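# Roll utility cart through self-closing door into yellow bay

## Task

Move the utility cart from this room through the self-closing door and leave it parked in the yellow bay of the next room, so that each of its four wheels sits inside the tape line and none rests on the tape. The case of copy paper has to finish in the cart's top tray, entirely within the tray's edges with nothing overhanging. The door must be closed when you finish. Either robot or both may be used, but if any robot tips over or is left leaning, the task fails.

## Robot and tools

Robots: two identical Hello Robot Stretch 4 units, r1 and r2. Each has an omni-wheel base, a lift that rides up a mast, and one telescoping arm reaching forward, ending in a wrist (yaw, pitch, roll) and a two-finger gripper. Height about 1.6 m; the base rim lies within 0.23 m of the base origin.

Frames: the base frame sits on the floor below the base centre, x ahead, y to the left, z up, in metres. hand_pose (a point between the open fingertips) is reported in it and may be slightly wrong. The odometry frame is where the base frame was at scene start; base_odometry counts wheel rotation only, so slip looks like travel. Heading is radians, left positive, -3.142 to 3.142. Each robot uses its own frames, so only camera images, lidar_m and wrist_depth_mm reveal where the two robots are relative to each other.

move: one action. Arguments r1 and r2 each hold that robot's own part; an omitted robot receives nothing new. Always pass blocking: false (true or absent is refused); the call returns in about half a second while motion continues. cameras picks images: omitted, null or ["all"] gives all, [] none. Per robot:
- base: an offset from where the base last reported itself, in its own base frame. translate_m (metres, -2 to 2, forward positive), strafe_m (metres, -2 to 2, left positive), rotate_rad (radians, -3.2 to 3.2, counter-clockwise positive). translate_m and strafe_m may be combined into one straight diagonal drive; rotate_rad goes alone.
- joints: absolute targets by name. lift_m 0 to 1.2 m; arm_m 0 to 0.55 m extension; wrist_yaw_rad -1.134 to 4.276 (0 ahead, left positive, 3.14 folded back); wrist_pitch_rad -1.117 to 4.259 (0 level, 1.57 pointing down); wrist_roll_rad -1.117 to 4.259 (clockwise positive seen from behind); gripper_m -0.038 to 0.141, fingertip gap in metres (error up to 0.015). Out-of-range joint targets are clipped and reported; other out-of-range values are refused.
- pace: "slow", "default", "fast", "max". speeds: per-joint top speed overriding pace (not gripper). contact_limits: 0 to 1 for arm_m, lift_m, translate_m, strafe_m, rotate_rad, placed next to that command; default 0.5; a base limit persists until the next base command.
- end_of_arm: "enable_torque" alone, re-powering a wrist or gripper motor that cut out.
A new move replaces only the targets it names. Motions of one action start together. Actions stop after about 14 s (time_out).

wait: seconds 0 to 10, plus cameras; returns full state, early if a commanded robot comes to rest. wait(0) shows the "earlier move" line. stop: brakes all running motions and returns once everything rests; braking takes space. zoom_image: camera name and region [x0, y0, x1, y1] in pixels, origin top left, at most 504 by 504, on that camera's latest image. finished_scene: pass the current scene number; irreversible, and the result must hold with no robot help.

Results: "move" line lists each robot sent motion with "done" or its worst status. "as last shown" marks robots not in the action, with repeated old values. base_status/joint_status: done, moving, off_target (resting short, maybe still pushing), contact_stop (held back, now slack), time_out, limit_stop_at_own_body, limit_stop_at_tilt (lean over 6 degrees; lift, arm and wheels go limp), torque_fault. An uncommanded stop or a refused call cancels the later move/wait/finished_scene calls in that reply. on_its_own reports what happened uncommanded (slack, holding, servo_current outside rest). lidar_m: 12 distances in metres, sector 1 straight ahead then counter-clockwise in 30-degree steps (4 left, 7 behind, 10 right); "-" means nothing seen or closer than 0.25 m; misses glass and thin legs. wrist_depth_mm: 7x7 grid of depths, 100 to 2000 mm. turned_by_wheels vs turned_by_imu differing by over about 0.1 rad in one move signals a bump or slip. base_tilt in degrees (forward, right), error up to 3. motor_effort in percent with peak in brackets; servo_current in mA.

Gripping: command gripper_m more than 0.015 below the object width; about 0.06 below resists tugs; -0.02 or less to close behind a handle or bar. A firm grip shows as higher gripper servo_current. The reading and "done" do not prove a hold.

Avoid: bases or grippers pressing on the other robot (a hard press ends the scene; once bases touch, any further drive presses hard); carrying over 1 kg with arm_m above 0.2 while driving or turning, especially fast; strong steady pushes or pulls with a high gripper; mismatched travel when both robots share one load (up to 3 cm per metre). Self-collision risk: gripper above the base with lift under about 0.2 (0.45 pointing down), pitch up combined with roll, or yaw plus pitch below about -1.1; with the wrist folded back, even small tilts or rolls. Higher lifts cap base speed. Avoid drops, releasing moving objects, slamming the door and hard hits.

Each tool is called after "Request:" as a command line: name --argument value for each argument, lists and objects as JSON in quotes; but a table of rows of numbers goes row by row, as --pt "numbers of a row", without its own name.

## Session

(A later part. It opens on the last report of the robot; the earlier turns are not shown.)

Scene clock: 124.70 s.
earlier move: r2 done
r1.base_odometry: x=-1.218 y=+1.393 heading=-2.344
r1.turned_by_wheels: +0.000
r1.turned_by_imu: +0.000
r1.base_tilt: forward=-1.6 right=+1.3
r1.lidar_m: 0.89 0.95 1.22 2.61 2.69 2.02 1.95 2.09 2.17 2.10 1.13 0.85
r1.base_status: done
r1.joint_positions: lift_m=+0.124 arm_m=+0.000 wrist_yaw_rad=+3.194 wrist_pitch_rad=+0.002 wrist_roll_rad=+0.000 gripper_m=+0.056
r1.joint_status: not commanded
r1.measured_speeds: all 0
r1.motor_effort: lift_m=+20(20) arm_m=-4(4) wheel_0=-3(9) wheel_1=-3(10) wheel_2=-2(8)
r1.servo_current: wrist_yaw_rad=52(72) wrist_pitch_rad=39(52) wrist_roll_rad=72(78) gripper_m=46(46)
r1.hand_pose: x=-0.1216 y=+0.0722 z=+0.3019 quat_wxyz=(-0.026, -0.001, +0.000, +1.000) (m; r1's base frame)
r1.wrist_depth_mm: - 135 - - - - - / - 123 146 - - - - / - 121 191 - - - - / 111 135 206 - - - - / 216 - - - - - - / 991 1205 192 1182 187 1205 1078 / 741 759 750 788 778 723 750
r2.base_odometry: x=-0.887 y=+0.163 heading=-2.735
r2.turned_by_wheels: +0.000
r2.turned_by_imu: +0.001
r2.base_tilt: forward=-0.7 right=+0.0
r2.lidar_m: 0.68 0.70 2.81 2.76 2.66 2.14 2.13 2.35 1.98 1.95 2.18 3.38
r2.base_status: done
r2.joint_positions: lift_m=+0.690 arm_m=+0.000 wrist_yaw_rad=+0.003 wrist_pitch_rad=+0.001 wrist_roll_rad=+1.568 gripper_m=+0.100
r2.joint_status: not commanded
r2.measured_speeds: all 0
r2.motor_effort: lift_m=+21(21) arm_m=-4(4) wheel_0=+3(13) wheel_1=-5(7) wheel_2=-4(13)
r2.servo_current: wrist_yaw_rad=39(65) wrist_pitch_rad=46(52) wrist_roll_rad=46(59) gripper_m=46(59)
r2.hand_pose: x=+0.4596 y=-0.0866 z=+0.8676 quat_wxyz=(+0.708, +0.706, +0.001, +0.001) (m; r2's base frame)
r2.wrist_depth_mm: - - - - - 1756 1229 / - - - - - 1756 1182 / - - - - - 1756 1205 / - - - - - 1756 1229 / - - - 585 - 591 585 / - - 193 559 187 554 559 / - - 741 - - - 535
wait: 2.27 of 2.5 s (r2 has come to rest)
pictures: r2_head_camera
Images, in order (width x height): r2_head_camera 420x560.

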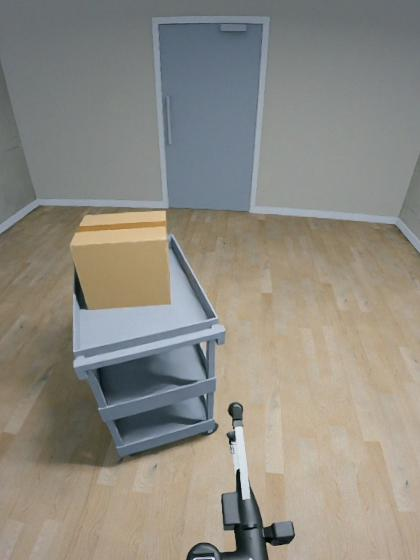

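Request:
move --blocking false --cameras '[]' --r1 '{"base":{"translate_m":0.55,"strafe_m":0.05}}' --r2 '{"base":{"translate_m":0.2,"strafe_m":0.23}}'

Request:
wait --seconds 2 --cameras '[]'

Request:
wait --seconds 2 --cameras '["r1_head_left_camera","r2_head_camera","r2_wrist_camera"]'

Scene clock: 159.80 s.
move: r1 moving; r2 moving
r1.base_odometry: x=-1.238 y=+1.368 heading=-2.344
r1.turned_by_wheels: +0.000
r1.turned_by_imu: +0.000
r1.base_tilt: forward=-1.6 right=+1.3
r1.lidar_m: 0.85 0.93 1.17 2.60 2.75 2.05 1.98 2.12 2.14 2.10 1.09 0.82
r1.base_status: translate_m moving; strafe_m moving
r1.joint_positions: lift_m=+0.124 arm_m=+0.000 wrist_yaw_rad=+3.194 wrist_pitch_rad=+0.002 wrist_roll_rad=+0.000 gripper_m=+0.056
r1.joint_status: not commanded
r1.measured_speeds: translate_m=+0.121 strafe_m=+0.011 rotate_rad=+0.002 lift_m=+0.000 arm_m=+0.000 wrist_yaw_rad=+0.000 wrist_pitch_rad=+0.000 wrist_roll_rad=+0.000
r1.motor_effort: lift_m=+19(20) arm_m=-4(4) wheel_0=+5(7) wheel_1=+5(6) wheel_2=-8(10)
r1.servo_current: wrist_yaw_rad=39(59) wrist_pitch_rad=39(52) wrist_roll_rad=46(72) gripper_m=39(46)
r1.hand_pose: x=-0.1216 y=+0.0722 z=+0.3019 quat_wxyz=(-0.026, -0.001, +0.000, +1.000) (m; r1's base frame)
r1.wrist_depth_mm: - 135 - - - - - / - 122 145 - - - - / - 121 190 - - - - / 110 135 204 - - - - / 216 - - - - - - / 991 1205 192 1160 187 1255 1098 / 750 759 759 798 778 723 750
r2.base_odometry: x=-0.896 y=+0.133 heading=-2.736
r2.turned_by_wheels: +0.000
r2.turned_by_imu: +0.000
r2.base_tilt: forward=-0.7 right=+0.1
r2.lidar_m: 0.68 0.66 2.76 2.74 2.69 2.19 2.14 2.36 2.00 1.99 2.19 3.44
r2.base_status: translate_m moving; strafe_m moving
r2.joint_positions: lift_m=+0.690 arm_m=+0.000 wrist_yaw_rad=+0.003 wrist_pitch_rad=+0.001 wrist_roll_rad=+1.568 gripper_m=+0.100
r2.joint_status: not commanded
r2.measured_speeds: translate_m=+0.081 strafe_m=+0.093 rotate_rad=+0.004 lift_m=+0.000 arm_m=+0.000 wrist_yaw_rad=+0.000 wrist_pitch_rad=+0.000 wrist_roll_rad=+0.000
r2.motor_effort: lift_m=+21(21) arm_m=-4(4) wheel_0=-5(8) wheel_1=+11(11) wheel_2=-11(11)
r2.servo_current: wrist_yaw_rad=46(52) wrist_pitch_rad=39(46) wrist_roll_rad=46(52) gripper_m=52(52)
r2.hand_pose: x=+0.4596 y=-0.0866 z=+0.8676 quat_wxyz=(+0.708, +0.706, +0.001, +0.001) (m; r2's base frame)
r2.wrist_depth_mm: - - - - - 1708 1205 / - - - - - 1756 1182 / - - - - - 1708 1182 / - - - - - 1708 1205 / - - - 559 559 569 564 / - - 195 539 187 - 539 / - - 723 - - - 512
pictures: none
No camera images: "cameras" was empty.

Scene clock: 161.77 s.
earlier move: r1 moving; r2 done
r1.base_odometry: x=-1.541 y=+0.995 heading=-2.344
r1.turned_by_wheels: +0.000
r1.turned_by_imu: +0.001
r1.base_tilt: forward=-1.6 right=+1.3
r1.lidar_m: 0.38 0.40 0.60 1.49 2.68 2.52 2.47 2.65 2.23 1.14 0.44 0.40
r1.base_status: translate_m moving; strafe_m moving
r1.joint_positions: lift_m=+0.124 arm_m=+0.000 wrist_yaw_rad=+3.194 wrist_pitch_rad=+0.002 wrist_roll_rad=+0.000 gripper_m=+0.056
r1.joint_status: not commanded
r1.measured_speeds: translate_m=+0.146 strafe_m=+0.013 rotate_rad=+0.003 lift_m=+0.000 arm_m=+0.000 wrist_yaw_rad=+0.000 wrist_pitch_rad=+0.000 wrist_roll_rad=+0.000
r1.motor_effort: lift_m=+19(20) arm_m=-4(4) wheel_0=+3(8) wheel_1=+3(8) wheel_2=+0(10)
r1.servo_current: wrist_yaw_rad=46(72) wrist_pitch_rad=46(52) wrist_roll_rad=59(72) gripper_m=39(52)
r1.hand_pose: x=-0.1216 y=+0.0722 z=+0.3019 quat_wxyz=(-0.026, -0.001, +0.000, +1.000) (m; r1's base frame)
r1.wrist_depth_mm: - 135 - - - - - / - 123 146 - - - - / - 121 191 - - - - / 111 135 207 - - - - / 216 - - - - - - / 1008 1182 194 1182 188 1138 1138 / 224 750 741 143 741 759 759
r2.base_odometry: x=-0.979 y=-0.127 heading=-2.736
r2.turned_by_wheels: +0.000
r2.turned_by_imu: +0.001
r2.base_tilt: forward=-0.7 right=+0.1
r2.lidar_m: 0.44 0.48 2.56 2.50 2.79 2.32 2.30 2.53 2.24 2.21 2.47 0.54
r2.base_status: done
r2.joint_positions: lift_m=+0.690 arm_m=+0.000 wrist_yaw_rad=+0.003 wrist_pitch_rad=+0.001 wrist_roll_rad=+1.568 gripper_m=+0.100
r2.joint_status: not commanded
r2.measured_speeds: all 0
r2.motor_effort: lift_m=+21(21) arm_m=-4(4) wheel_0=-3(9) wheel_1=+0(12) wheel_2=-5(12)
r2.servo_current: wrist_yaw_rad=46(65) wrist_pitch_rad=39(46) wrist_roll_rad=39(59) gripper_m=52(59)
r2.hand_pose: x=+0.4596 y=-0.0867 z=+0.8676 quat_wxyz=(+0.708, +0.706, +0.001, +0.001) (m; r2's base frame)
r2.wrist_depth_mm: - - - 351 - 1576 1205 / - - - 379 387 1537 394 / - - - - 364 1708 - / - - 554 549 343 931 - / - - 539 539 329 - - / - - 194 260 193 - - / - - 535 - - - -
wait: 1.97 of 2 s (r2 has come to rest)
pictures: none
No camera images: "cameras" was empty.

Scene clock: 162.63 s.
earlier move: r1 done
r1.base_odometry: x=-1.566 y=+0.964 heading=-2.344
r1.turned_by_wheels: +0.000
r1.turned_by_imu: +0.000
r1.base_tilt: forward=-1.6 right=+1.3
r1.lidar_m: 0.33 0.38 0.56 1.32 2.68 2.55 2.49 2.67 2.25 1.01 0.41 0.35
r1.base_status: done
r1.joint_positions: lift_m=+0.124 arm_m=+0.000 wrist_yaw_rad=+3.194 wrist_pitch_rad=+0.002 wrist_roll_rad=+0.000 gripper_m=+0.056
r1.joint_status: not commanded
r1.measured_speeds: all 0
r1.motor_effort: lift_m=+19(20) arm_m=-4(4) wheel_0=+1(8) wheel_1=+2(8) wheel_2=+0(10)
r1.servo_current: wrist_yaw_rad=46(72) wrist_pitch_rad=46(52) wrist_roll_rad=52(72) gripper_m=39(52)
r1.hand_pose: x=-0.1216 y=+0.0722 z=+0.3019 quat_wxyz=(-0.026, -0.001, +0.000, +1.000) (m; r1's base frame)
r1.wrist_depth_mm: - 135 - - - - - / - 123 146 - - - - / - 121 191 - - - - / 110 136 206 - - - - / 217 - - - - - - / 228 1229 194 1205 187 1138 1118 / 741 750 759 143 732 759 759
r2.base_odometry: x=-0.979 y=-0.127 heading=-2.736
r2.turned_by_wheels: +0.000
r2.turned_by_imu: +0.000
r2.base_tilt: forward=-0.7 right=+0.1
r2.lidar_m: 0.45 0.44 2.55 2.49 2.78 2.29 2.28 2.56 2.24 2.21 2.47 0.53
r2.base_status: done
r2.joint_positions: lift_m=+0.690 arm_m=+0.000 wrist_yaw_rad=+0.003 wrist_pitch_rad=+0.001 wrist_roll_rad=+1.568 gripper_m=+0.100
r2.joint_status: not commanded
r2.measured_speeds: all 0
r2.motor_effort: lift_m=+21(21) arm_m=-4(4) wheel_0=-3(9) wheel_1=+1(12) wheel_2=-5(12)
r2.servo_current: wrist_yaw_rad=33(65) wrist_pitch_rad=39(46) wrist_roll_rad=46(65) gripper_m=59(59)
r2.hand_pose: x=+0.4596 y=-0.0867 z=+0.8676 quat_wxyz=(+0.708, +0.706, +0.001, +0.001) (m; r2's base frame)
r2.wrist_depth_mm: - - - 349 - 1576 1182 / - - - 377 387 1499 394 / - - - 362 364 1808 - / - - 544 544 345 931 - / - - 539 539 329 - - / - - 195 260 194 - - / - - 535 - - - -
wait: 0.87 of 2 s (r1 has come to rest)
pictures: r1_head_left_camera, r2_head_camera, r2_wrist_camera
Images, in order (width x height): r1_head_left_camera 420x672, r2_head_camera 420x560, r2_wrist_camera 616x392.

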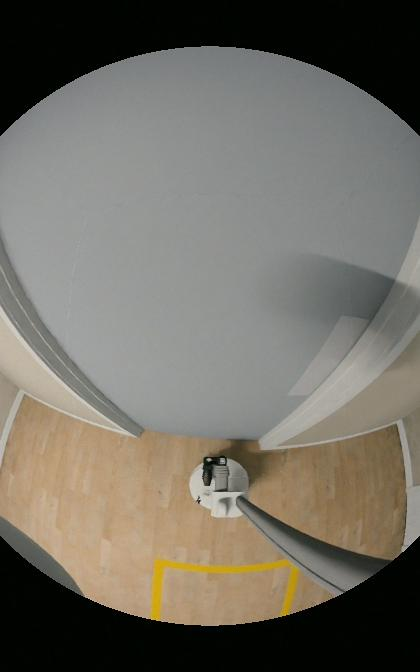

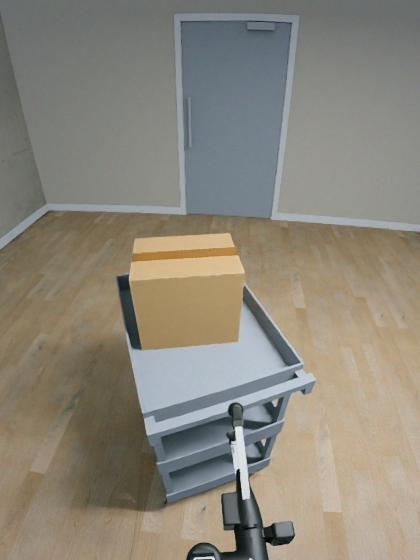

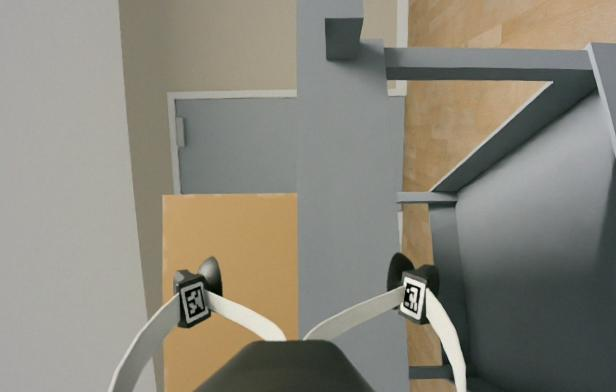

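Request:
move --blocking false --cameras '[]' --r1 '{"base":{"translate_m":0.64},"pace":"slow","contact_limits":{"translate_m":0.8}}' --r2 '{"base":{"translate_m":0.175},"pace":"slow","contact_limits":{"translate_m":0.2}}'

Request:
wait --seconds 4 --cameras '["r2_head_camera","r2_wrist_camera"]'

Request:
wait --seconds 4 --cameras '["r1_head_left_camera","r2_head_camera"]'

Scene clock: 176.17 s.
move: r1 moving; r2 moving
r1.base_odometry: x=-1.575 y=+0.955 heading=-2.344
r1.turned_by_wheels: +0.000
r1.turned_by_imu: +0.000
r1.base_tilt: forward=-1.6 right=+1.3
r1.lidar_m: 0.33 0.35 0.53 1.26 2.65 2.58 2.51 2.66 2.24 0.99 0.42 0.35
r1.base_status: translate_m moving
r1.joint_positions: lift_m=+0.124 arm_m=+0.000 wrist_yaw_rad=+3.194 wrist_pitch_rad=+0.002 wrist_roll_rad=+0.000 gripper_m=+0.056
r1.joint_status: not commanded
r1.measured_speeds: translate_m=+0.048 strafe_m=+0.001 rotate_rad=-0.002 lift_m=+0.000 arm_m=+0.000 wrist_yaw_rad=+0.000 wrist_pitch_rad=+0.000 wrist_roll_rad=+0.000
r1.motor_effort: lift_m=+20(20) arm_m=-4(4) wheel_0=+5(6) wheel_1=+2(6) wheel_2=-6(7)
r1.servo_current: wrist_yaw_rad=46(59) wrist_pitch_rad=39(52) wrist_roll_rad=59(65) gripper_m=39(46)
r1.contact_limits: translate_m 0.8
r1.hand_pose: x=-0.1216 y=+0.0722 z=+0.3019 quat_wxyz=(-0.026, -0.001, +0.000, +1.000) (m; r1's base frame)
r1.wrist_depth_mm: - 135 - - - - - / - 124 146 - - - - / - 121 192 - - - - / 110 135 206 - - - - / 216 - - - - - - / 229 1229 193 1182 188 1160 1098 / 759 768 759 143 741 750 750
r2.base_odometry: x=-0.991 y=-0.132 heading=-2.736
r2.turned_by_wheels: +0.000
r2.turned_by_imu: +0.001
r2.base_tilt: forward=-0.7 right=+0.0
r2.lidar_m: 0.42 0.46 2.56 2.49 2.81 2.32 2.31 2.56 2.23 2.22 2.45 0.54
r2.base_status: translate_m moving
r2.joint_positions: lift_m=+0.690 arm_m=+0.000 wrist_yaw_rad=+0.003 wrist_pitch_rad=+0.001 wrist_roll_rad=+1.568 gripper_m=+0.100
r2.joint_status: not commanded
r2.measured_speeds: translate_m=+0.048 strafe_m=+0.000 rotate_rad=+0.000 lift_m=+0.000 arm_m=+0.000 wrist_yaw_rad=+0.000 wrist_pitch_rad=+0.000 wrist_roll_rad=+0.000
r2.motor_effort: lift_m=+21(21) arm_m=-4(4) wheel_0=+6(6) wheel_1=+7(7) wheel_2=-9(10)
r2.servo_current: wrist_yaw_rad=39(52) wrist_pitch_rad=39(52) wrist_roll_rad=39(52) gripper_m=46(59)
r2.contact_limits: translate_m 0.2
r2.hand_pose: x=+0.4596 y=-0.0867 z=+0.8676 quat_wxyz=(+0.708, +0.706, +0.001, +0.001) (m; r2's base frame)
r2.wrist_depth_mm: - - - 347 - 1618 1138 / - - - 368 375 1576 452 / - - - - 353 1756 - / - - 535 535 334 866 - / - - 530 530 319 - - / - - 194 252 194 - - / - - 525 - - - -
pictures: none
No camera images: "cameras" was empty.

Scene clock: 178.70 s.
earlier move: r1 moving; r2 done
r1.base_odometry: x=-1.743 y=+0.783 heading=-2.343
r1.turned_by_wheels: +0.001
r1.turned_by_imu: +0.002
r1.base_tilt: forward=-1.6 right=+1.3
r1.lidar_m: - 0.25 0.26 0.60 2.67 2.84 2.76 2.92 2.28 0.31 0.31 0.25
r1.base_status: translate_m moving
r1.joint_positions: lift_m=+0.124 arm_m=+0.000 wrist_yaw_rad=+3.194 wrist_pitch_rad=+0.002 wrist_roll_rad=+0.000 gripper_m=+0.056
r1.joint_status: not commanded
r1.measured_speeds: translate_m=+0.099 strafe_m=+0.002 rotate_rad=-0.003 lift_m=+0.000 arm_m=+0.000 wrist_yaw_rad=+0.000 wrist_pitch_rad=+0.000 wrist_roll_rad=+0.000
r1.motor_effort: lift_m=+19(20) arm_m=-4(4) wheel_0=+17(22) wheel_1=+9(14) wheel_2=-17(19)
r1.servo_current: wrist_yaw_rad=65(72) wrist_pitch_rad=39(52) wrist_roll_rad=59(72) gripper_m=46(52)
r1.contact_limits: translate_m 0.8
r1.hand_pose: x=-0.1216 y=+0.0722 z=+0.3019 quat_wxyz=(-0.026, -0.001, +0.000, +1.000) (m; r1's base frame)
r1.wrist_depth_mm: - 134 133 - - - - / - 115 133 - - - - / - 116 153 - - - - / 109 135 191 - - - - / 209 - - - - - - / 226 1205 193 1336 187 1118 1098 / 222 750 750 798 788 759 750
r2.base_odometry: x=-1.140 y=-0.196 heading=-2.736
r2.turned_by_wheels: +0.000
r2.turned_by_imu: +0.000
r2.base_tilt: forward=-0.7 right=+0.1
r2.lidar_m: 0.35 0.31 2.51 2.48 2.74 2.49 2.44 2.73 2.26 2.23 2.48 0.48
r2.base_status: done
r2.joint_positions: lift_m=+0.690 arm_m=+0.000 wrist_yaw_rad=-0.005 wrist_pitch_rad=+0.001 wrist_roll_rad=+1.568 gripper_m=+0.100
r2.joint_status: not commanded
r2.measured_speeds: all 0
r2.motor_effort: lift_m=+21(21) arm_m=+5(5) wheel_0=+5(10) wheel_1=+6(8) wheel_2=-10(19)
r2.servo_current: wrist_yaw_rad=46(65) wrist_pitch_rad=39(52) wrist_roll_rad=46(65) gripper_m=52(59)
r2.contact_limits: translate_m 0.2
r2.hand_pose: x=+0.4588 y=-0.0890 z=+0.8676 quat_wxyz=(+0.708, +0.706, -0.002, -0.002) (m; r2's base frame)
r2.wrist_depth_mm: - - - 279 325 1366 1060 / - - - 300 306 1464 439 / - - - 220 282 1708 512 / - - - 206 265 788 - / - - 459 195 251 842 - / - - 195 180 196 - - / - - 436 - 227 - -
wait: 2.53 of 4 s (r2 has come to rest)
pictures: r2_head_camera, r2_wrist_camera
Images, in order (width x height): r2_head_camera 420x560, r2_wrist_camera 616x392.

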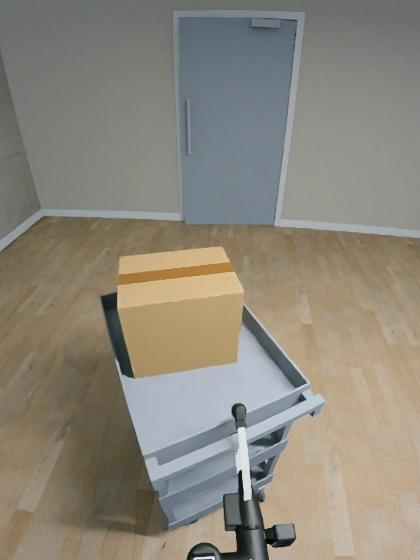

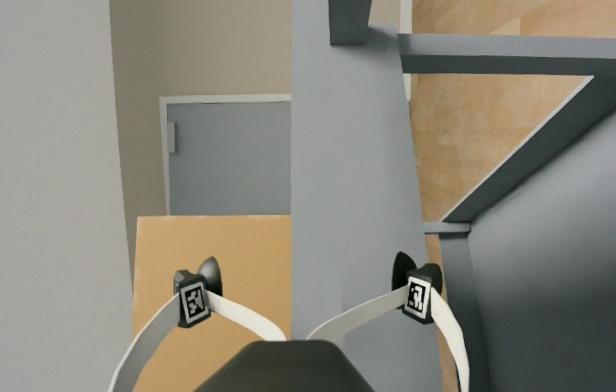

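Scene clock: 182.70 s.
earlier move: r1 moving
r1.base_odometry: x=-2.008 y=+0.511 heading=-2.344
r1.turned_by_wheels: +0.000
r1.turned_by_imu: +0.000
r1.base_tilt: forward=-1.6 right=+1.3
r1.lidar_m: 0.25 - 0.25 0.27 0.59 3.23 3.15 0.47 0.41 0.93 2.32 0.32
r1.base_status: translate_m moving
r1.joint_positions: lift_m=+0.124 arm_m=+0.000 wrist_yaw_rad=+3.205 wrist_pitch_rad=+0.002 wrist_roll_rad=+0.000 gripper_m=+0.056
r1.joint_status: not commanded
r1.measured_speeds: translate_m=+0.038 strafe_m=+0.000 rotate_rad=+0.002 lift_m=+0.000 arm_m=+0.000 wrist_yaw_rad=+0.000 wrist_pitch_rad=+0.000 wrist_roll_rad=+0.000
r1.motor_effort: lift_m=+20(20) arm_m=+8(8) wheel_0=+6(22) wheel_1=+11(17) wheel_2=-11(19)
r1.servo_current: wrist_yaw_rad=52(91) wrist_pitch_rad=39(52) wrist_roll_rad=52(72) gripper_m=46(52)
r1.contact_limits: translate_m 0.8
r1.hand_pose: x=-0.1228 y=+0.0690 z=+0.3019 quat_wxyz=(-0.032, -0.001, +0.000, +0.999) (m; r1's base frame)
r1.wrist_depth_mm: - 132 132 - - - - / - - 132 - - - - / - 112 132 - - - - / - 133 182 - - - - / 199 - - - - - - / 214 1205 194 1182 188 1138 1098 / 213 750 759 798 788 750 788
r2.base_odometry: x=-1.140 y=-0.196 heading=-2.736
r2.turned_by_wheels: +0.000
r2.turned_by_imu: +0.001
r2.base_tilt: forward=-0.7 right=+0.1
r2.lidar_m: 0.33 0.31 2.49 2.48 2.77 2.49 2.45 2.71 2.28 2.24 2.49 0.47
r2.base_status: done
r2.joint_positions: lift_m=+0.690 arm_m=+0.000 wrist_yaw_rad=-0.005 wrist_pitch_rad=+0.001 wrist_roll_rad=+1.568 gripper_m=+0.100
r2.joint_status: not commanded
r2.measured_speeds: all 0
r2.motor_effort: lift_m=+21(21) arm_m=+4(5) wheel_0=+4(10) wheel_1=+6(8) wheel_2=-10(19)
r2.servo_current: wrist_yaw_rad=52(65) wrist_pitch_rad=46(52) wrist_roll_rad=46(65) gripper_m=46(59)
r2.contact_limits: translate_m 0.2
r2.hand_pose: x=+0.4588 y=-0.0890 z=+0.8676 quat_wxyz=(+0.708, +0.706, -0.002, -0.002) (m; r2's base frame)
r2.wrist_depth_mm: - - - 279 324 1366 1060 / - - - 298 306 1499 442 / - - - 220 282 1756 512 / - - - 207 266 798 - / - - 459 195 251 842 - / - - 194 180 197 - - / - - 439 - 227 - -
wait: 4.00 s; no rest
pictures: r1_head_left_camera, r2_head_camera
Images, in order (width x height): r1_head_left_camera 420x672, r2_head_camera 420x560.

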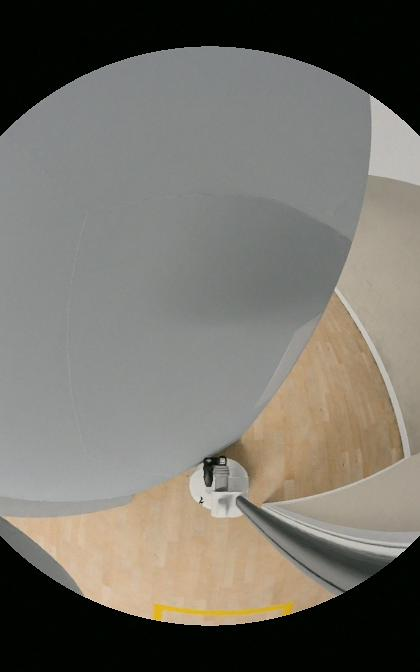

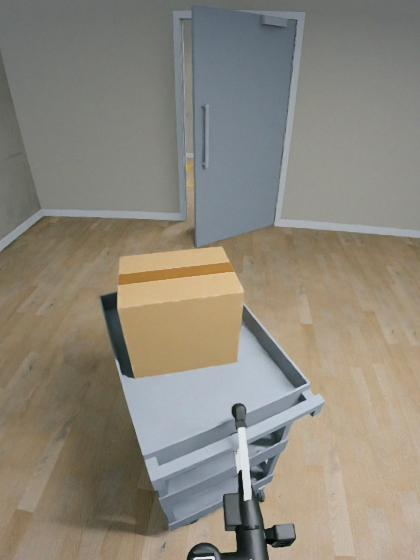

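Request:
move --blocking false --cameras '[]' --r1 '{"base":{"translate_m":0.25,"strafe_m":0.2},"pace":"slow","contact_limits":{"translate_m":0.8,"strafe_m":0.8}}' --r2 '{"joints":{"gripper_m":-0.038}}'

Request:
wait --seconds 2 --cameras '["r2_wrist_camera"]'

Request:
wait --seconds 3 --cameras '["r1_head_left_camera","r2_head_camera"]'

r1: "contact_limits": translate_m and strafe_m are given together and make one move, which takes one limit: state it under one of them only
Scene clock: 190.00 s.
earlier move: r1 done
r1.base_odometry: x=-2.013 y=+0.506 heading=-2.344
r1.turned_by_wheels: +0.000
r1.turned_by_imu: +0.000
r1.base_tilt: forward=-1.6 right=+1.3
r1.lidar_m: 0.25 - 0.25 0.26 0.57 3.25 3.15 0.47 0.40 0.98 2.31 0.33
r1.base_status: done
r1.joint_positions: lift_m=+0.124 arm_m=+0.000 wrist_yaw_rad=+3.205 wrist_pitch_rad=+0.002 wrist_roll_rad=+0.000 gripper_m=+0.056
r1.joint_status: not commanded
r1.measured_speeds: all 0
r1.motor_effort: lift_m=+19(20) arm_m=+8(8) wheel_0=+6(22) wheel_1=+10(17) wheel_2=-10(19)
r1.servo_current: wrist_yaw_rad=85(91) wrist_pitch_rad=46(52) wrist_roll_rad=52(72) gripper_m=39(52)
r1.contact_limits: translate_m 0.8
r1.hand_pose: x=-0.1228 y=+0.0690 z=+0.3019 quat_wxyz=(-0.032, -0.001, +0.000, +0.999) (m; r1's base frame)
r1.wrist_depth_mm: - 132 132 - - - - / - - 131 - - - - / - 112 132 - - - - / - 132 182 - - - - / 200 - - - - - - / 214 1229 193 1182 187 1138 1098 / 213 759 759 788 788 768 798
r2.base_odometry: x=-1.140 y=-0.196 heading=-2.736
r2.turned_by_wheels: +0.000
r2.turned_by_imu: +0.000
r2.base_tilt: forward=-0.7 right=+0.1
r2.lidar_m: 0.34 0.34 2.53 2.47 2.77 2.49 2.45 2.72 2.28 2.25 2.48 0.48
r2.base_status: done
r2.joint_positions: lift_m=+0.690 arm_m=+0.000 wrist_yaw_rad=-0.005 wrist_pitch_rad=+0.001 wrist_roll_rad=+1.568 gripper_m=+0.100
r2.joint_status: not commanded
r2.measured_speeds: all 0
r2.motor_effort: lift_m=+21(21) arm_m=+4(5) wheel_0=+4(10) wheel_1=+6(8) wheel_2=-10(19)
r2.servo_current: wrist_yaw_rad=52(65) wrist_pitch_rad=39(52) wrist_roll_rad=46(65) gripper_m=52(59)
r2.contact_limits: translate_m 0.2
r2.hand_pose: x=+0.4588 y=-0.0890 z=+0.8676 quat_wxyz=(+0.708, +0.706, -0.002, -0.002) (m; r2's base frame)
r2.wrist_depth_mm: - - - 278 325 1397 1060 / - - - 297 306 1499 442 / - - - 220 283 1708 512 / - - - 206 266 798 - / - - 459 195 250 854 - / - - 195 180 196 - - / - - 439 - 228 - -
pictures: none

not run: a call was refused earlier in this reply.

not run: a call was refused earlier in this reply.

Request:
move --blocking false --cameras '[]' --r1 '{"base":{"translate_m":0.25,"strafe_m":0.2},"pace":"slow","contact_limits":{"translate_m":0.8}}' --r2 '{"joints":{"gripper_m":-0.038}}'

Request:
wait --seconds 2 --cameras '["r2_wrist_camera"]'

Request:
wait --seconds 3 --cameras '["r1_head_left_camera","r2_head_camera"]'

Scene clock: 194.33 s.
move: r1 moving; r2 moving
r1.base_odometry: x=-2.014 y=+0.493 heading=-2.344
r1.turned_by_wheels: +0.000
r1.turned_by_imu: +0.000
r1.base_tilt: forward=-1.6 right=+1.3
r1.lidar_m: 0.25 - 0.25 0.25 0.58 3.24 3.18 0.48 0.38 0.99 2.33 0.35
r1.base_status: translate_m moving; strafe_m moving
r1.joint_positions: lift_m=+0.124 arm_m=+0.000 wrist_yaw_rad=+3.205 wrist_pitch_rad=+0.002 wrist_roll_rad=+0.000 gripper_m=+0.056
r1.joint_status: not commanded
r1.measured_speeds: translate_m=+0.041 strafe_m=+0.033 rotate_rad=-0.003 lift_m=+0.000 arm_m=+0.000 wrist_yaw_rad=+0.000 wrist_pitch_rad=+0.000 wrist_roll_rad=+0.000
r1.motor_effort: lift_m=+19(20) arm_m=+8(8) wheel_0=-4(7) wheel_1=+16(16) wheel_2=-12(16)
r1.servo_current: wrist_yaw_rad=72(91) wrist_pitch_rad=46(52) wrist_roll_rad=46(59) gripper_m=39(46)
r1.contact_limits: translate_m 0.8
r1.hand_pose: x=-0.1228 y=+0.0690 z=+0.3019 quat_wxyz=(-0.032, -0.001, +0.000, +0.999) (m; r1's base frame)
r1.wrist_depth_mm: - 132 132 - - - - / - - 132 - - - - / - 112 132 - - - - / - 133 183 - - - - / 200 - - - - - - / 215 1229 194 1205 187 1138 1118 / 213 759 750 798 788 759 798
r2.base_odometry: x=-1.140 y=-0.196 heading=-2.736
r2.turned_by_wheels: +0.000
r2.turned_by_imu: +0.000
r2.base_tilt: forward=-0.7 right=+0.1
r2.lidar_m: 0.33 0.34 2.52 2.45 2.76 2.48 2.45 2.70 2.27 2.25 2.46 0.48
r2.base_status: not commanded
r2.joint_positions: lift_m=+0.690 arm_m=+0.000 wrist_yaw_rad=-0.005 wrist_pitch_rad=+0.002 wrist_roll_rad=+1.568 gripper_m=+0.083
r2.joint_status: gripper_m moving
r2.measured_speeds: translate_m=+0.000 strafe_m=+0.000 rotate_rad=+0.000 lift_m=+0.000 arm_m=+0.000 wrist_yaw_rad=+0.000 wrist_pitch_rad=+0.011 wrist_roll_rad=+0.000
r2.motor_effort: lift_m=+21(21) arm_m=+4(4) wheel_0=+5(5) wheel_1=+5(6) wheel_2=-10(10)
r2.servo_current: wrist_yaw_rad=65(65) wrist_pitch_rad=46(46) wrist_roll_rad=39(52) gripper_m=143(143)
r2.contact_limits: translate_m 0.2
r2.hand_pose: x=+0.4588 y=-0.0890 z=+0.8675 quat_wxyz=(+0.708, +0.706, -0.001, -0.003) (m; r2's base frame)
r2.wrist_depth_mm: - - - 290 329 1397 1060 / - - - 298 306 1464 436 / - - - 277 287 1661 512 / - - - 262 268 842 - / - 466 462 195 250 854 - / - 452 196 180 193 - - / - 442 439 - 229 - -
pictures: none
No camera images: "cameras" was empty.

Scene clock: 195.87 s.
earlier move: r1 moving; r2 done
r1.base_odometry: x=-2.029 y=+0.350 heading=-2.344
r1.turned_by_wheels: +0.000
r1.turned_by_imu: +0.000
r1.base_tilt: forward=-1.6 right=+1.3
r1.lidar_m: 0.25 0.25 - 0.25 0.37 3.35 3.28 0.61 0.55 1.51 2.42 3.43
r1.base_status: translate_m moving; strafe_m moving
r1.joint_positions: lift_m=+0.124 arm_m=+0.000 wrist_yaw_rad=+3.197 wrist_pitch_rad=+0.002 wrist_roll_rad=+0.000 gripper_m=+0.056
r1.joint_status: not commanded
r1.measured_speeds: translate_m=+0.077 strafe_m=+0.063 rotate_rad=-0.004 lift_m=+0.000 arm_m=+0.000 wrist_yaw_rad=+0.000 wrist_pitch_rad=+0.000 wrist_roll_rad=+0.000
r1.motor_effort: lift_m=+20(20) arm_m=+5(8) wheel_0=-12(14) wheel_1=+14(18) wheel_2=-10(16)
r1.servo_current: wrist_yaw_rad=46(91) wrist_pitch_rad=39(52) wrist_roll_rad=46(65) gripper_m=39(46)
r1.contact_limits: translate_m 0.8
r1.hand_pose: x=-0.1219 y=+0.0715 z=+0.3019 quat_wxyz=(-0.027, -0.001, +0.000, +1.000) (m; r1's base frame)
r1.wrist_depth_mm: - 133 133 - - - - / - 116 133 - - - - / - 114 138 - - - - / - 134 185 - - - - / 205 - - - - - - / 219 1205 194 1160 188 1138 1118 / 218 759 759 788 788 768 759
r2.base_odometry: x=-1.140 y=-0.196 heading=-2.735
r2.turned_by_wheels: +0.001
r2.turned_by_imu: +0.001
r2.base_tilt: forward=-0.6 right=+0.1
r2.lidar_m: 0.34 0.32 2.52 2.49 2.76 2.48 2.47 2.70 2.28 2.25 2.48 0.45
r2.base_status: not commanded
r2.joint_positions: lift_m=+0.690 arm_m=+0.000 wrist_yaw_rad=+0.002 wrist_pitch_rad=+0.002 wrist_roll_rad=+1.569 gripper_m=-0.036
r2.joint_status: all done
r2.measured_speeds: all 0
r2.motor_effort: lift_m=+21(21) arm_m=+4(5) wheel_0=+3(5) wheel_1=+4(6) wheel_2=-1(10)
r2.servo_current: wrist_yaw_rad=46(65) wrist_pitch_rad=39(46) wrist_roll_rad=52(59) gripper_m=150(345)
r2.contact_limits: translate_m 0.2
r2.hand_pose: x=+0.4594 y=-0.0870 z=+0.8673 quat_wxyz=(+0.708, +0.707, +0.001, +0.000) (m; r2's base frame)
r2.wrist_depth_mm: - - - 276 297 304 304 / - - - 268 276 1708 1229 / - - - 198 258 1756 508 / - - - 185 247 778 - / - 445 445 178 235 - - / - 436 185 168 179 - - / - 424 430 - 214 - -
wait: 1.53 of 2 s (r2 has come to rest)
pictures: r2_wrist_camera
Images, in order (width x height): r2_wrist_camera 616x392.

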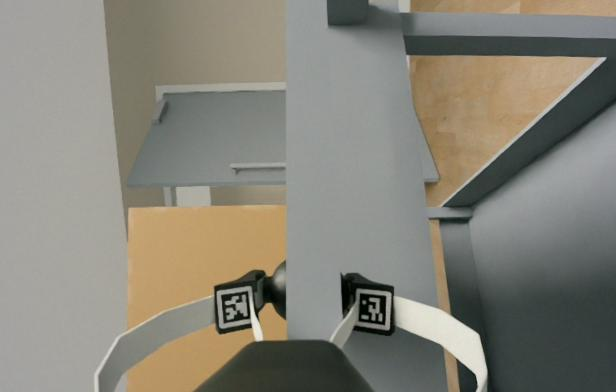

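Scene clock: 198.23 s.
earlier move: r1 done
r1.base_odometry: x=-2.044 y=+0.188 heading=-2.344
r1.turned_by_wheels: +0.001
r1.turned_by_imu: +0.002
r1.base_tilt: forward=-1.6 right=+1.3
r1.lidar_m: 0.32 0.25 - 0.25 0.26 0.64 3.41 0.76 0.70 2.16 2.53 3.60
r1.base_status: done
r1.joint_positions: lift_m=+0.124 arm_m=+0.000 wrist_yaw_rad=+3.196 wrist_pitch_rad=+0.002 wrist_roll_rad=+0.000 gripper_m=+0.056
r1.joint_status: not commanded
r1.measured_speeds: all 0
r1.motor_effort: lift_m=+19(20) arm_m=+4(8) wheel_0=-5(14) wheel_1=+12(18) wheel_2=-7(16)
r1.servo_current: wrist_yaw_rad=46(91) wrist_pitch_rad=52(52) wrist_roll_rad=52(65) gripper_m=39(52)
r1.contact_limits: translate_m 0.8
r1.hand_pose: x=-0.1219 y=+0.0715 z=+0.3019 quat_wxyz=(-0.027, -0.001, +0.000, +1.000) (m; r1's base frame)
r1.wrist_depth_mm: - 132 133 - - - - / - 116 133 - - - - / - 114 138 - - - - / - 134 185 - - - - / 204 - - - - - 1708 / 219 1205 194 1182 187 1138 946 / 218 759 750 798 778 750 707
r2.base_odometry: x=-1.140 y=-0.196 heading=-2.735
r2.turned_by_wheels: +0.000
r2.turned_by_imu: +0.000
r2.base_tilt: forward=-0.6 right=+0.1
r2.lidar_m: 0.34 0.35 2.52 2.47 2.79 2.48 2.46 2.74 2.26 2.25 2.48 0.46
r2.base_status: not commanded
r2.joint_positions: lift_m=+0.690 arm_m=+0.000 wrist_yaw_rad=+0.002 wrist_pitch_rad=+0.002 wrist_roll_rad=+1.569 gripper_m=-0.036
r2.joint_status: all done
r2.measured_speeds: all 0
r2.motor_effort: lift_m=+21(21) arm_m=+4(5) wheel_0=+3(5) wheel_1=+4(6) wheel_2=-1(10)
r2.servo_current: wrist_yaw_rad=46(65) wrist_pitch_rad=46(46) wrist_roll_rad=39(59) gripper_m=150(345)
r2.contact_limits: translate_m 0.2
r2.hand_pose: x=+0.4594 y=-0.0870 z=+0.8673 quat_wxyz=(+0.708, +0.707, +0.001, +0.000) (m; r2's base frame)
r2.wrist_depth_mm: - - - 274 296 304 304 / - - - 270 277 1708 1229 / - - - 198 259 1756 508 / - - - 186 247 768 - / - 445 445 178 235 - - / - 436 185 168 178 - - / - 427 427 - 215 - -
wait: 2.37 of 3 s (r1 has come to rest)
pictures: r1_head_left_camera, r2_head_camera
Images, in order (width x height): r1_head_left_camera 420x672, r2_head_camera 420x560.

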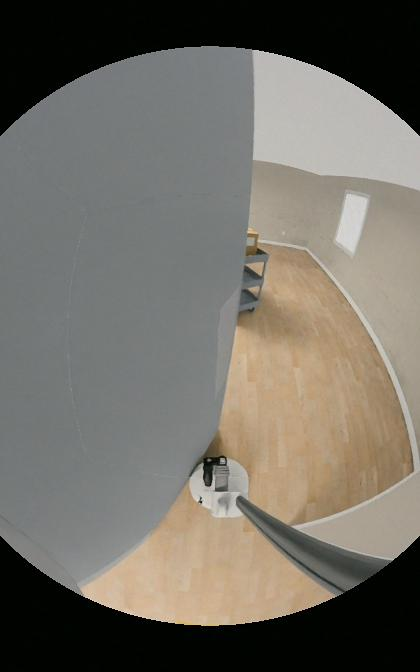

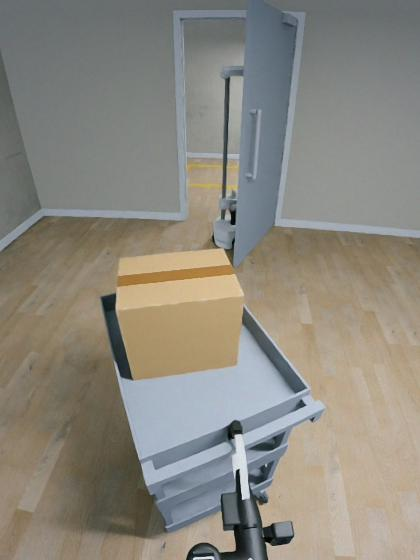

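Request:
move --blocking false --cameras '[]' --r1 '{"base":{"translate_m":0.33,"strafe_m":0.26},"pace":"slow","contact_limits":{"translate_m":0.6}}'

Request:
wait --seconds 6 --cameras '["r1_head_left_camera","r2_head_camera"]'

Scene clock: 204.43 s.
move: r1 moving
r1.base_odometry: x=-2.046 y=+0.175 heading=-2.343
r1.turned_by_wheels: +0.000
r1.turned_by_imu: +0.000
r1.base_tilt: forward=-1.6 right=+1.3
r1.lidar_m: 0.32 0.25 - 0.25 0.25 0.60 3.41 0.76 0.73 2.18 2.56 3.58
r1.base_status: translate_m moving; strafe_m moving
r1.joint_positions: lift_m=+0.124 arm_m=+0.000 wrist_yaw_rad=+3.196 wrist_pitch_rad=+0.002 wrist_roll_rad=+0.000 gripper_m=+0.056
r1.joint_status: not commanded
r1.measured_speeds: translate_m=+0.041 strafe_m=+0.033 rotate_rad=+0.000 lift_m=+0.000 arm_m=+0.000 wrist_yaw_rad=+0.000 wrist_pitch_rad=+0.000 wrist_roll_rad=+0.000
r1.motor_effort: lift_m=+19(20) arm_m=+4(5) wheel_0=-4(7) wheel_1=+16(17) wheel_2=-9(10)
r1.servo_current: wrist_yaw_rad=46(65) wrist_pitch_rad=39(52) wrist_roll_rad=72(72) gripper_m=39(46)
r1.contact_limits: translate_m 0.6
r1.hand_pose: x=-0.1219 y=+0.0715 z=+0.3019 quat_wxyz=(-0.027, -0.001, +0.000, +1.000) (m; r1's base frame)
r1.wrist_depth_mm: - 133 133 - - - - / - 116 133 - - - - / - 114 138 - - - - / - 134 185 - - - - / 206 - - - - - 1537 / 219 1255 194 1182 187 1160 946 / 219 759 759 788 759 759 707
r2: as last shown
r2.base_tilt: forward=-0.7 right=+0.1
r2.lidar_m: 0.32 0.33 2.52 2.46 2.76 2.49 2.45 2.71 2.25 2.26 2.47 0.47
r2.motor_effort: lift_m=+21(21) arm_m=+4(4) wheel_0=+4(4) wheel_1=+4(5) wheel_2=-1(1)
r2.servo_current: wrist_yaw_rad=46(52) wrist_pitch_rad=39(46) wrist_roll_rad=52(52) gripper_m=150(156)
r2.contact_limits: translate_m 0.2
r2.wrist_depth_mm: - - - 274 296 303 306 / - - - 268 274 1661 1255 / - - - 198 259 1808 508 / - - - 185 247 778 - / - 442 439 178 236 - - / - 436 185 168 179 - - / - 430 430 - 216 - -
pictures: none
No camera images: "cameras" was empty.

Scene clock: 209.33 s.
earlier move: r1 done
r1.base_odometry: x=-2.089 y=-0.229 heading=-2.344
r1.turned_by_wheels: +0.000
r1.turned_by_imu: +0.002
r1.base_tilt: forward=-1.6 right=+1.3
r1.lidar_m: 1.51 0.30 0.25 - 0.25 0.26 0.72 1.10 1.11 2.69 2.82 1.54
r1.base_status: done
r1.joint_positions: lift_m=+0.124 arm_m=+0.000 wrist_yaw_rad=+3.196 wrist_pitch_rad=+0.002 wrist_roll_rad=+0.000 gripper_m=+0.056
r1.joint_status: not commanded
r1.measured_speeds: all 0
r1.motor_effort: lift_m=+19(20) arm_m=+4(5) wheel_0=-7(10) wheel_1=+8(18) wheel_2=-3(11)
r1.servo_current: wrist_yaw_rad=65(72) wrist_pitch_rad=46(52) wrist_roll_rad=52(72) gripper_m=39(52)
r1.contact_limits: translate_m 0.6
r1.hand_pose: x=-0.1219 y=+0.0715 z=+0.3019 quat_wxyz=(-0.027, -0.001, +0.000, +1.000) (m; r1's base frame)
r1.wrist_depth_mm: - 133 132 - 504 272 196 / - 116 133 - 512 276 198 / - 114 138 - 525 279 200 / - 134 185 - 530 283 201 / 205 - - - 539 283 202 / 220 1229 194 1182 188 286 190 / 218 750 750 788 473 244 202
r2.base_odometry: x=-1.140 y=-0.196 heading=-2.735
r2.turned_by_wheels: +0.000
r2.turned_by_imu: +0.001
r2.base_tilt: forward=-0.7 right=+0.1
r2.lidar_m: 0.35 0.34 2.52 2.46 2.76 2.51 2.45 2.71 2.25 2.24 2.49 0.43
r2.base_status: not commanded
r2.joint_positions: lift_m=+0.690 arm_m=+0.000 wrist_yaw_rad=+0.002 wrist_pitch_rad=+0.002 wrist_roll_rad=+1.569 gripper_m=-0.036
r2.joint_status: not commanded
r2.measured_speeds: all 0
r2.motor_effort: lift_m=+21(21) arm_m=+4(5) wheel_0=+3(4) wheel_1=+5(5) wheel_2=-1(2)
r2.servo_current: wrist_yaw_rad=39(59) wrist_pitch_rad=46(52) wrist_roll_rad=59(65) gripper_m=150(156)
r2.contact_limits: translate_m 0.2
r2.hand_pose: x=+0.4594 y=-0.0870 z=+0.8673 quat_wxyz=(+0.708, +0.707, +0.001, +0.000) (m; r2's base frame)
r2.wrist_depth_mm: - - - 274 297 306 304 / - - - 209 276 1708 1255 / - - - 198 260 1708 508 / - - - 186 247 768 - / - 449 442 178 235 - - / - 436 185 168 179 - - / - 430 427 - 215 - -
wait: 4.90 of 6 s (r1 has come to rest)
pictures: r1_head_left_camera, r2_head_camera
Images, in order (width x height): r1_head_left_camera 420x672, r2_head_camera 420x560.

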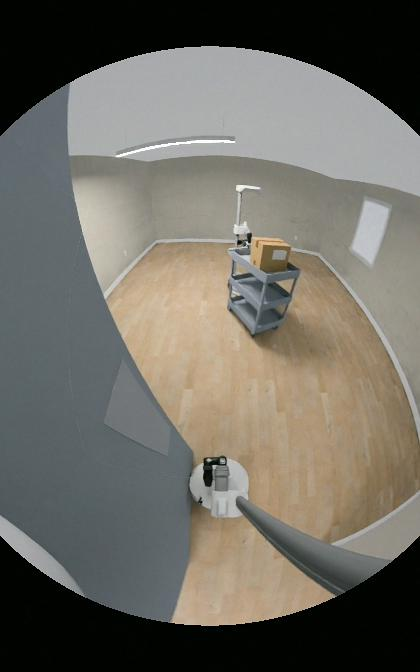

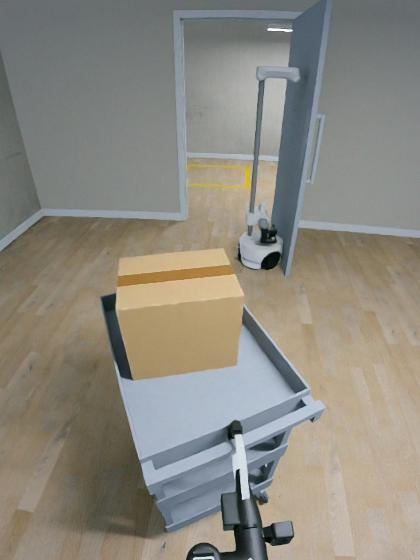

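Request:
move --blocking false --cameras '[]' --r1 '{"base":{"translate_m":0.02,"strafe_m":0.12},"pace":"slow","contact_limits":{"translate_m":0.35}}'

Request:
wait --seconds 3 --cameras '["r1_head_left_camera","r1_head_camera","r2_head_camera","r2_head_right_camera"]'

Request:
zoom_image --camera "r2_head_camera" --region '[150, 100, 360, 310]'

Scene clock: 221.87 s.
move: r1 moving
r1.base_odometry: x=-2.081 y=-0.240 heading=-2.344
r1.turned_by_wheels: +0.000
r1.turned_by_imu: +0.000
r1.base_tilt: forward=-1.6 right=+1.3
r1.lidar_m: 1.52 0.30 0.25 - 0.25 0.27 0.70 1.14 1.14 2.71 2.84 1.51
r1.base_status: translate_m moving; strafe_m moving
r1.joint_positions: lift_m=+0.124 arm_m=+0.000 wrist_yaw_rad=+3.196 wrist_pitch_rad=+0.002 wrist_roll_rad=+0.000 gripper_m=+0.056
r1.joint_status: not commanded
r1.measured_speeds: translate_m=+0.009 strafe_m=+0.050 rotate_rad=+0.001 lift_m=+0.000 arm_m=+0.000 wrist_yaw_rad=+0.000 wrist_pitch_rad=+0.000 wrist_roll_rad=+0.000
r1.motor_effort: lift_m=+19(20) arm_m=+5(5) wheel_0=-9(12) wheel_1=+12(14) wheel_2=-4(5)
r1.servo_current: wrist_yaw_rad=46(65) wrist_pitch_rad=46(46) wrist_roll_rad=59(59) gripper_m=39(52)
r1.contact_limits: translate_m 0.35
r1.hand_pose: x=-0.1219 y=+0.0715 z=+0.3019 quat_wxyz=(-0.027, -0.001, +0.000, +1.000) (m; r1's base frame)
r1.wrist_depth_mm: - 133 133 - 480 266 193 / - 116 132 - 492 270 196 / - 114 138 - 496 273 198 / - 134 185 - 504 277 198 / 205 - - - 517 278 200 / 220 1205 194 1182 188 278 199 / 218 759 759 798 452 225 199
r2: as last shown
r2.turned_by_imu: +0.000
r2.base_tilt: forward=-0.6 right=+0.1
r2.lidar_m: 0.35 0.35 2.51 2.47 2.75 2.48 2.47 2.72 2.27 2.24 2.48 0.46
r2.motor_effort: lift_m=+21(21) arm_m=+4(4) wheel_0=+4(4) wheel_1=+4(5) wheel_2=-1(1)
r2.servo_current: wrist_yaw_rad=39(52) wrist_pitch_rad=39(46) wrist_roll_rad=46(52) gripper_m=150(156)
r2.contact_limits: translate_m 0.2
r2.wrist_depth_mm: - - - 274 297 303 306 / - - - 210 273 1756 1255 / - - - 198 259 1708 512 / - - - 186 246 768 - / - 445 442 178 235 - - / - 439 185 168 179 - - / - 424 427 - 214 - -
pictures: none
No camera images: "cameras" was empty.

Scene clock: 223.77 s.
earlier move: r1 contact_stop
r1.base_odometry: x=-2.040 y=-0.301 heading=-2.350
r1.turned_by_wheels: -0.006
r1.turned_by_imu: +0.003
r1.base_tilt: forward=-1.6 right=+1.3
r1.lidar_m: 1.56 0.31 0.25 - 0.25 0.26 0.55 1.21 1.17 2.75 2.93 1.50
r1.base_status: translate_m contact_stop (by the wheels' count: +0.017 of +0.020); strafe_m contact_stop (by the wheels' count: +0.085 of +0.120)
r1.joint_positions: lift_m=+0.124 arm_m=+0.000 wrist_yaw_rad=+3.196 wrist_pitch_rad=+0.002 wrist_roll_rad=+0.000 gripper_m=+0.056
r1.joint_status: not commanded
r1.measured_speeds: all 0
r1.on_its_own: the wheels are slack since a contact_stop
r1.motor_effort: lift_m=+19(20) arm_m=+4(5) wheel_0=+0(29) wheel_1=+0(26) wheel_2=+0(6)
r1.servo_current: wrist_yaw_rad=52(72) wrist_pitch_rad=39(46) wrist_roll_rad=39(65) gripper_m=39(52)
r1.contact_limits: translate_m 0.35
r1.hand_pose: x=-0.1219 y=+0.0716 z=+0.3019 quat_wxyz=(-0.027, -0.001, +0.000, +1.000) (m; r1's base frame)
r1.wrist_depth_mm: - 135 - - 377 238 173 / - 120 143 - 387 229 175 / - 125 166 - 392 243 176 / 109 135 211 - 397 231 177 / 215 - - - 362 234 178 / 1008 1205 193 1205 191 233 178 / 750 750 750 153 368 208 178
r2.base_odometry: x=-1.140 y=-0.196 heading=-2.735
r2.turned_by_wheels: +0.000
r2.turned_by_imu: +0.000
r2.base_tilt: forward=-0.7 right=+0.1
r2.lidar_m: 0.33 0.34 2.53 2.47 2.74 2.49 2.44 2.74 2.26 2.25 2.49 0.49
r2.base_status: not commanded
r2.joint_positions: lift_m=+0.690 arm_m=+0.000 wrist_yaw_rad=+0.002 wrist_pitch_rad=+0.002 wrist_roll_rad=+1.569 gripper_m=-0.036
r2.joint_status: not commanded
r2.measured_speeds: all 0
r2.motor_effort: lift_m=+21(21) arm_m=+4(5) wheel_0=+3(4) wheel_1=+4(5) wheel_2=-1(1)
r2.servo_current: wrist_yaw_rad=46(59) wrist_pitch_rad=39(46) wrist_roll_rad=52(59) gripper_m=156(156)
r2.contact_limits: translate_m 0.2
r2.hand_pose: x=+0.4594 y=-0.0870 z=+0.8673 quat_wxyz=(+0.708, +0.707, +0.001, +0.000) (m; r2's base frame)
r2.wrist_depth_mm: - - - 274 297 303 306 / - - - 268 276 1756 1255 / - - - 198 260 1661 508 / - - - 185 247 768 - / - 445 445 178 235 - - / - 436 185 168 179 - - / - 427 427 - 215 - -
wait: 1.90 of 3 s (r1 has come to rest)
pictures: r1_head_camera, r1_head_left_camera, r2_head_camera, r2_head_right_camera
Images, in order (width x height): r1_head_camera 420x560, r1_head_left_camera 420x672, r2_head_camera 420x560, r2_head_right_camera 420x672.

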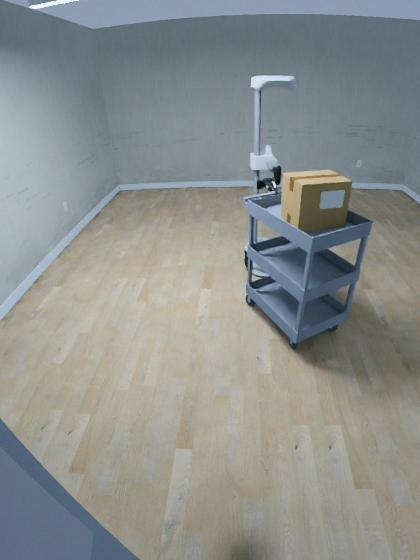

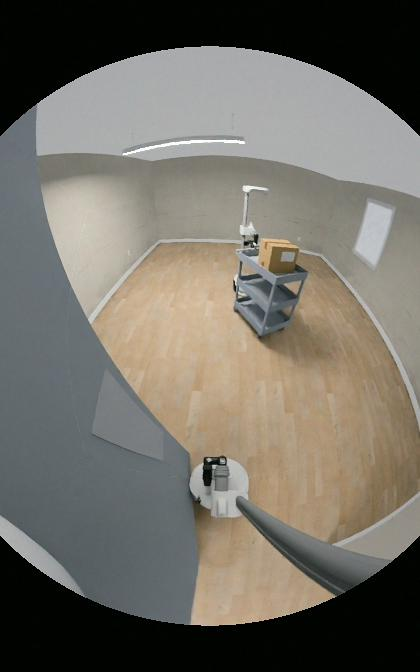

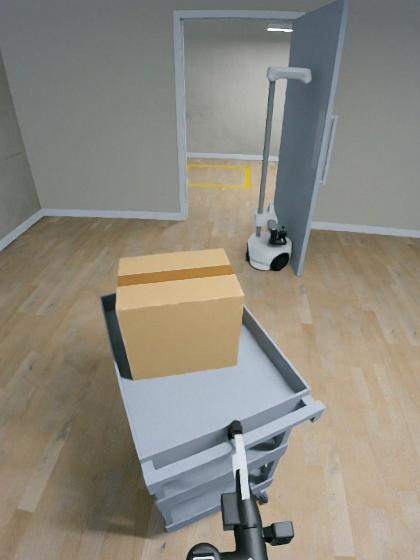

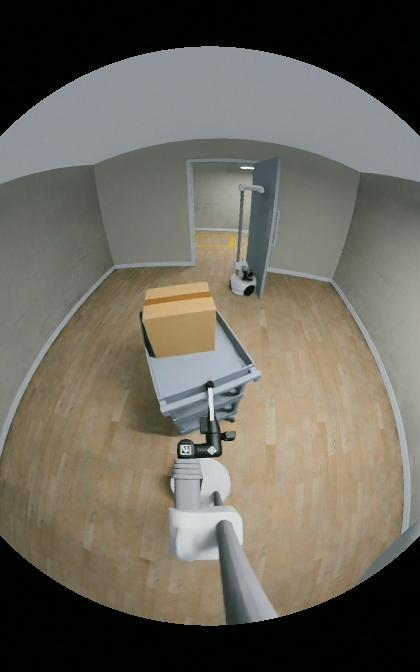

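Scaled by 2.400 from the camera's 420x560 image, which has a finer 1200x1600 frame.

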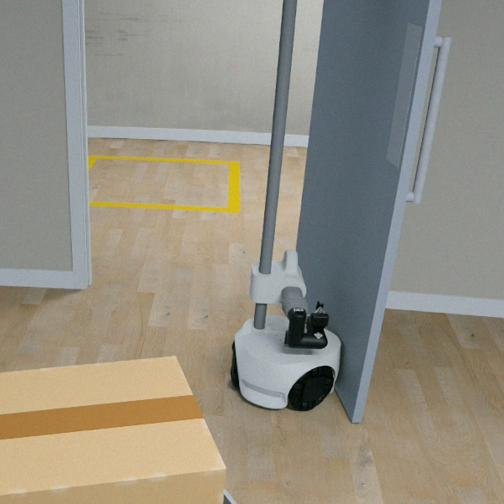

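Request:
move --blocking false --cameras '[]' --r1 '{"base":{"strafe_m":0.004},"pace":"slow","contact_limits":{"strafe_m":0.6}}' --r2 '{"base":{"strafe_m":0.2},"pace":"slow"}'

Request:
wait --seconds 4 --cameras '["r2_head_camera"]'

Scene clock: 263.47 s.
move: r1 moving; r2 moving
r1.base_odometry: x=-2.037 y=-0.303 heading=-2.350
r1.turned_by_wheels: +0.000
r1.turned_by_imu: +0.000
r1.base_tilt: forward=-1.6 right=+1.3
r1.lidar_m: 1.57 0.35 0.25 - 0.25 0.25 0.55 1.22 1.19 2.76 2.92 1.49
r1.base_status: strafe_m moving
r1.joint_positions: lift_m=+0.124 arm_m=+0.000 wrist_yaw_rad=+3.196 wrist_pitch_rad=+0.002 wrist_roll_rad=+0.000 gripper_m=+0.056
r1.joint_status: not commanded
r1.measured_speeds: all 0
r1.motor_effort: lift_m=+19(20) arm_m=+4(4) wheel_0=-8(11) wheel_1=+7(11) wheel_2=-1(1)
r1.servo_current: wrist_yaw_rad=59(59) wrist_pitch_rad=33(52) wrist_roll_rad=65(65) gripper_m=39(46)
r1.contact_limits: strafe_m 0.6
r1.hand_pose: x=-0.1219 y=+0.0716 z=+0.3019 quat_wxyz=(-0.027, -0.001, +0.000, +1.000) (m; r1's base frame)
r1.wrist_depth_mm: - 134 - - 373 236 173 / - 121 142 - 379 227 174 / - 125 166 - 387 242 176 / 109 135 210 - 389 231 178 / 215 - - - 392 232 178 / 1025 1229 194 1182 191 232 178 / 750 750 750 153 364 207 179
r2.base_odometry: x=-1.134 y=-0.210 heading=-2.735
r2.turned_by_wheels: +0.000
r2.turned_by_imu: +0.000
r2.base_tilt: forward=-0.7 right=+0.1
r2.lidar_m: 0.33 0.33 2.53 2.45 2.74 2.50 2.45 2.71 2.27 2.26 2.52 0.45
r2.base_status: strafe_m moving
r2.joint_positions: lift_m=+0.690 arm_m=+0.000 wrist_yaw_rad=+0.001 wrist_pitch_rad=+0.002 wrist_roll_rad=+1.569 gripper_m=-0.036
r2.joint_status: not commanded
r2.measured_speeds: translate_m=-0.001 strafe_m=+0.056 rotate_rad=+0.003 lift_m=+0.000 arm_m=+0.000 wrist_yaw_rad=-0.017 wrist_pitch_rad=+0.000 wrist_roll_rad=+0.000
r2.motor_effort: lift_m=+21(21) arm_m=+4(5) wheel_0=-8(13) wheel_1=+8(8) wheel_2=-1(1)
r2.servo_current: wrist_yaw_rad=39(52) wrist_pitch_rad=39(46) wrist_roll_rad=46(52) gripper_m=143(156)
r2.hand_pose: x=+0.4593 y=-0.0871 z=+0.8673 quat_wxyz=(+0.708, +0.707, +0.001, +0.000) (m; r2's base frame)
r2.wrist_depth_mm: - - - 225 297 306 307 / - - - 268 276 1708 1229 / - - - 198 259 1708 512 / - - - 185 247 759 - / - 445 442 177 234 - - / - 439 183 167 179 - - / - 427 427 - 213 - -
pictures: none
No camera images: "cameras" was empty.

Scene clock: 263.63 s.
earlier move: r1 done; r2 moving
r1.base_odometry: x=-2.037 y=-0.303 heading=-2.350
r1.turned_by_wheels: +0.000
r1.turned_by_imu: +0.000
r1.base_tilt: forward=-1.6 right=+1.3
r1.lidar_m: 1.58 0.34 0.25 - 0.25 0.25 0.55 1.22 1.19 2.78 2.89 1.49
r1.base_status: done
r1.joint_positions: lift_m=+0.124 arm_m=+0.000 wrist_yaw_rad=+3.196 wrist_pitch_rad=+0.002 wrist_roll_rad=+0.000 gripper_m=+0.056
r1.joint_status: not commanded
r1.measured_speeds: all 0
r1.motor_effort: lift_m=+19(20) arm_m=+4(4) wheel_0=-8(11) wheel_1=+7(11) wheel_2=+0(1)
r1.servo_current: wrist_yaw_rad=46(59) wrist_pitch_rad=46(52) wrist_roll_rad=65(65) gripper_m=39(46)
r1.contact_limits: strafe_m 0.6
r1.hand_pose: x=-0.1219 y=+0.0716 z=+0.3019 quat_wxyz=(-0.027, -0.001, +0.000, +1.000) (m; r1's base frame)
r1.wrist_depth_mm: - 135 - - 373 236 174 / - 120 142 - 382 227 175 / - 125 166 - 387 242 176 / 109 135 211 - 392 231 177 / 215 - - - 394 232 178 / 1025 1205 194 1182 191 233 178 / 759 750 759 153 364 208 178
r2.base_odometry: x=-1.130 y=-0.220 heading=-2.736
r2.turned_by_wheels: +0.000
r2.turned_by_imu: +0.000
r2.base_tilt: forward=-0.6 right=+0.1
r2.lidar_m: 0.33 0.32 2.50 2.44 2.75 2.49 2.45 2.72 2.28 2.26 2.49 0.44
r2.base_status: strafe_m moving
r2.joint_positions: lift_m=+0.690 arm_m=+0.000 wrist_yaw_rad=-0.002 wrist_pitch_rad=+0.002 wrist_roll_rad=+1.569 gripper_m=-0.036
r2.joint_status: not commanded
r2.measured_speeds: translate_m=+0.000 strafe_m=+0.075 rotate_rad=+0.001 lift_m=+0.000 arm_m=+0.000 wrist_yaw_rad=-0.029 wrist_pitch_rad=+0.000 wrist_roll_rad=+0.000
r2.motor_effort: lift_m=+21(21) arm_m=+4(5) wheel_0=-14(14) wheel_1=+7(8) wheel_2=+0(1)
r2.servo_current: wrist_yaw_rad=52(52) wrist_pitch_rad=39(46) wrist_roll_rad=46(59) gripper_m=130(156)
r2.hand_pose: x=+0.4591 y=-0.0880 z=+0.8673 quat_wxyz=(+0.708, +0.707, +0.000, -0.001) (m; r2's base frame)
r2.wrist_depth_mm: - - - 221 294 306 303 / - - - 208 272 1756 1229 / - - - 193 256 1708 517 / - - - 184 244 732 - / - 445 439 175 232 - - / - 436 181 164 180 - - / - 427 424 - 211 134 -
wait: 0.17 of 4 s (r1 has come to rest)
pictures: r2_head_camera
Images, in order (width x height): r2_head_camera 420x560.

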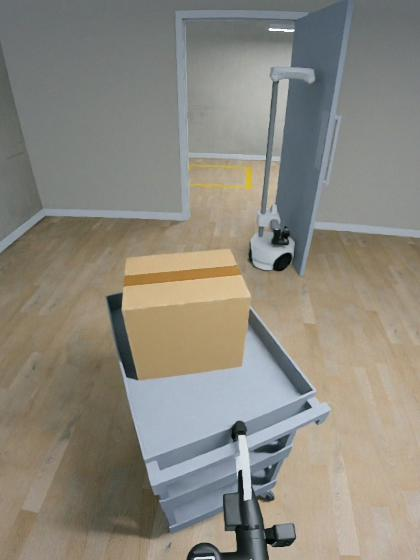

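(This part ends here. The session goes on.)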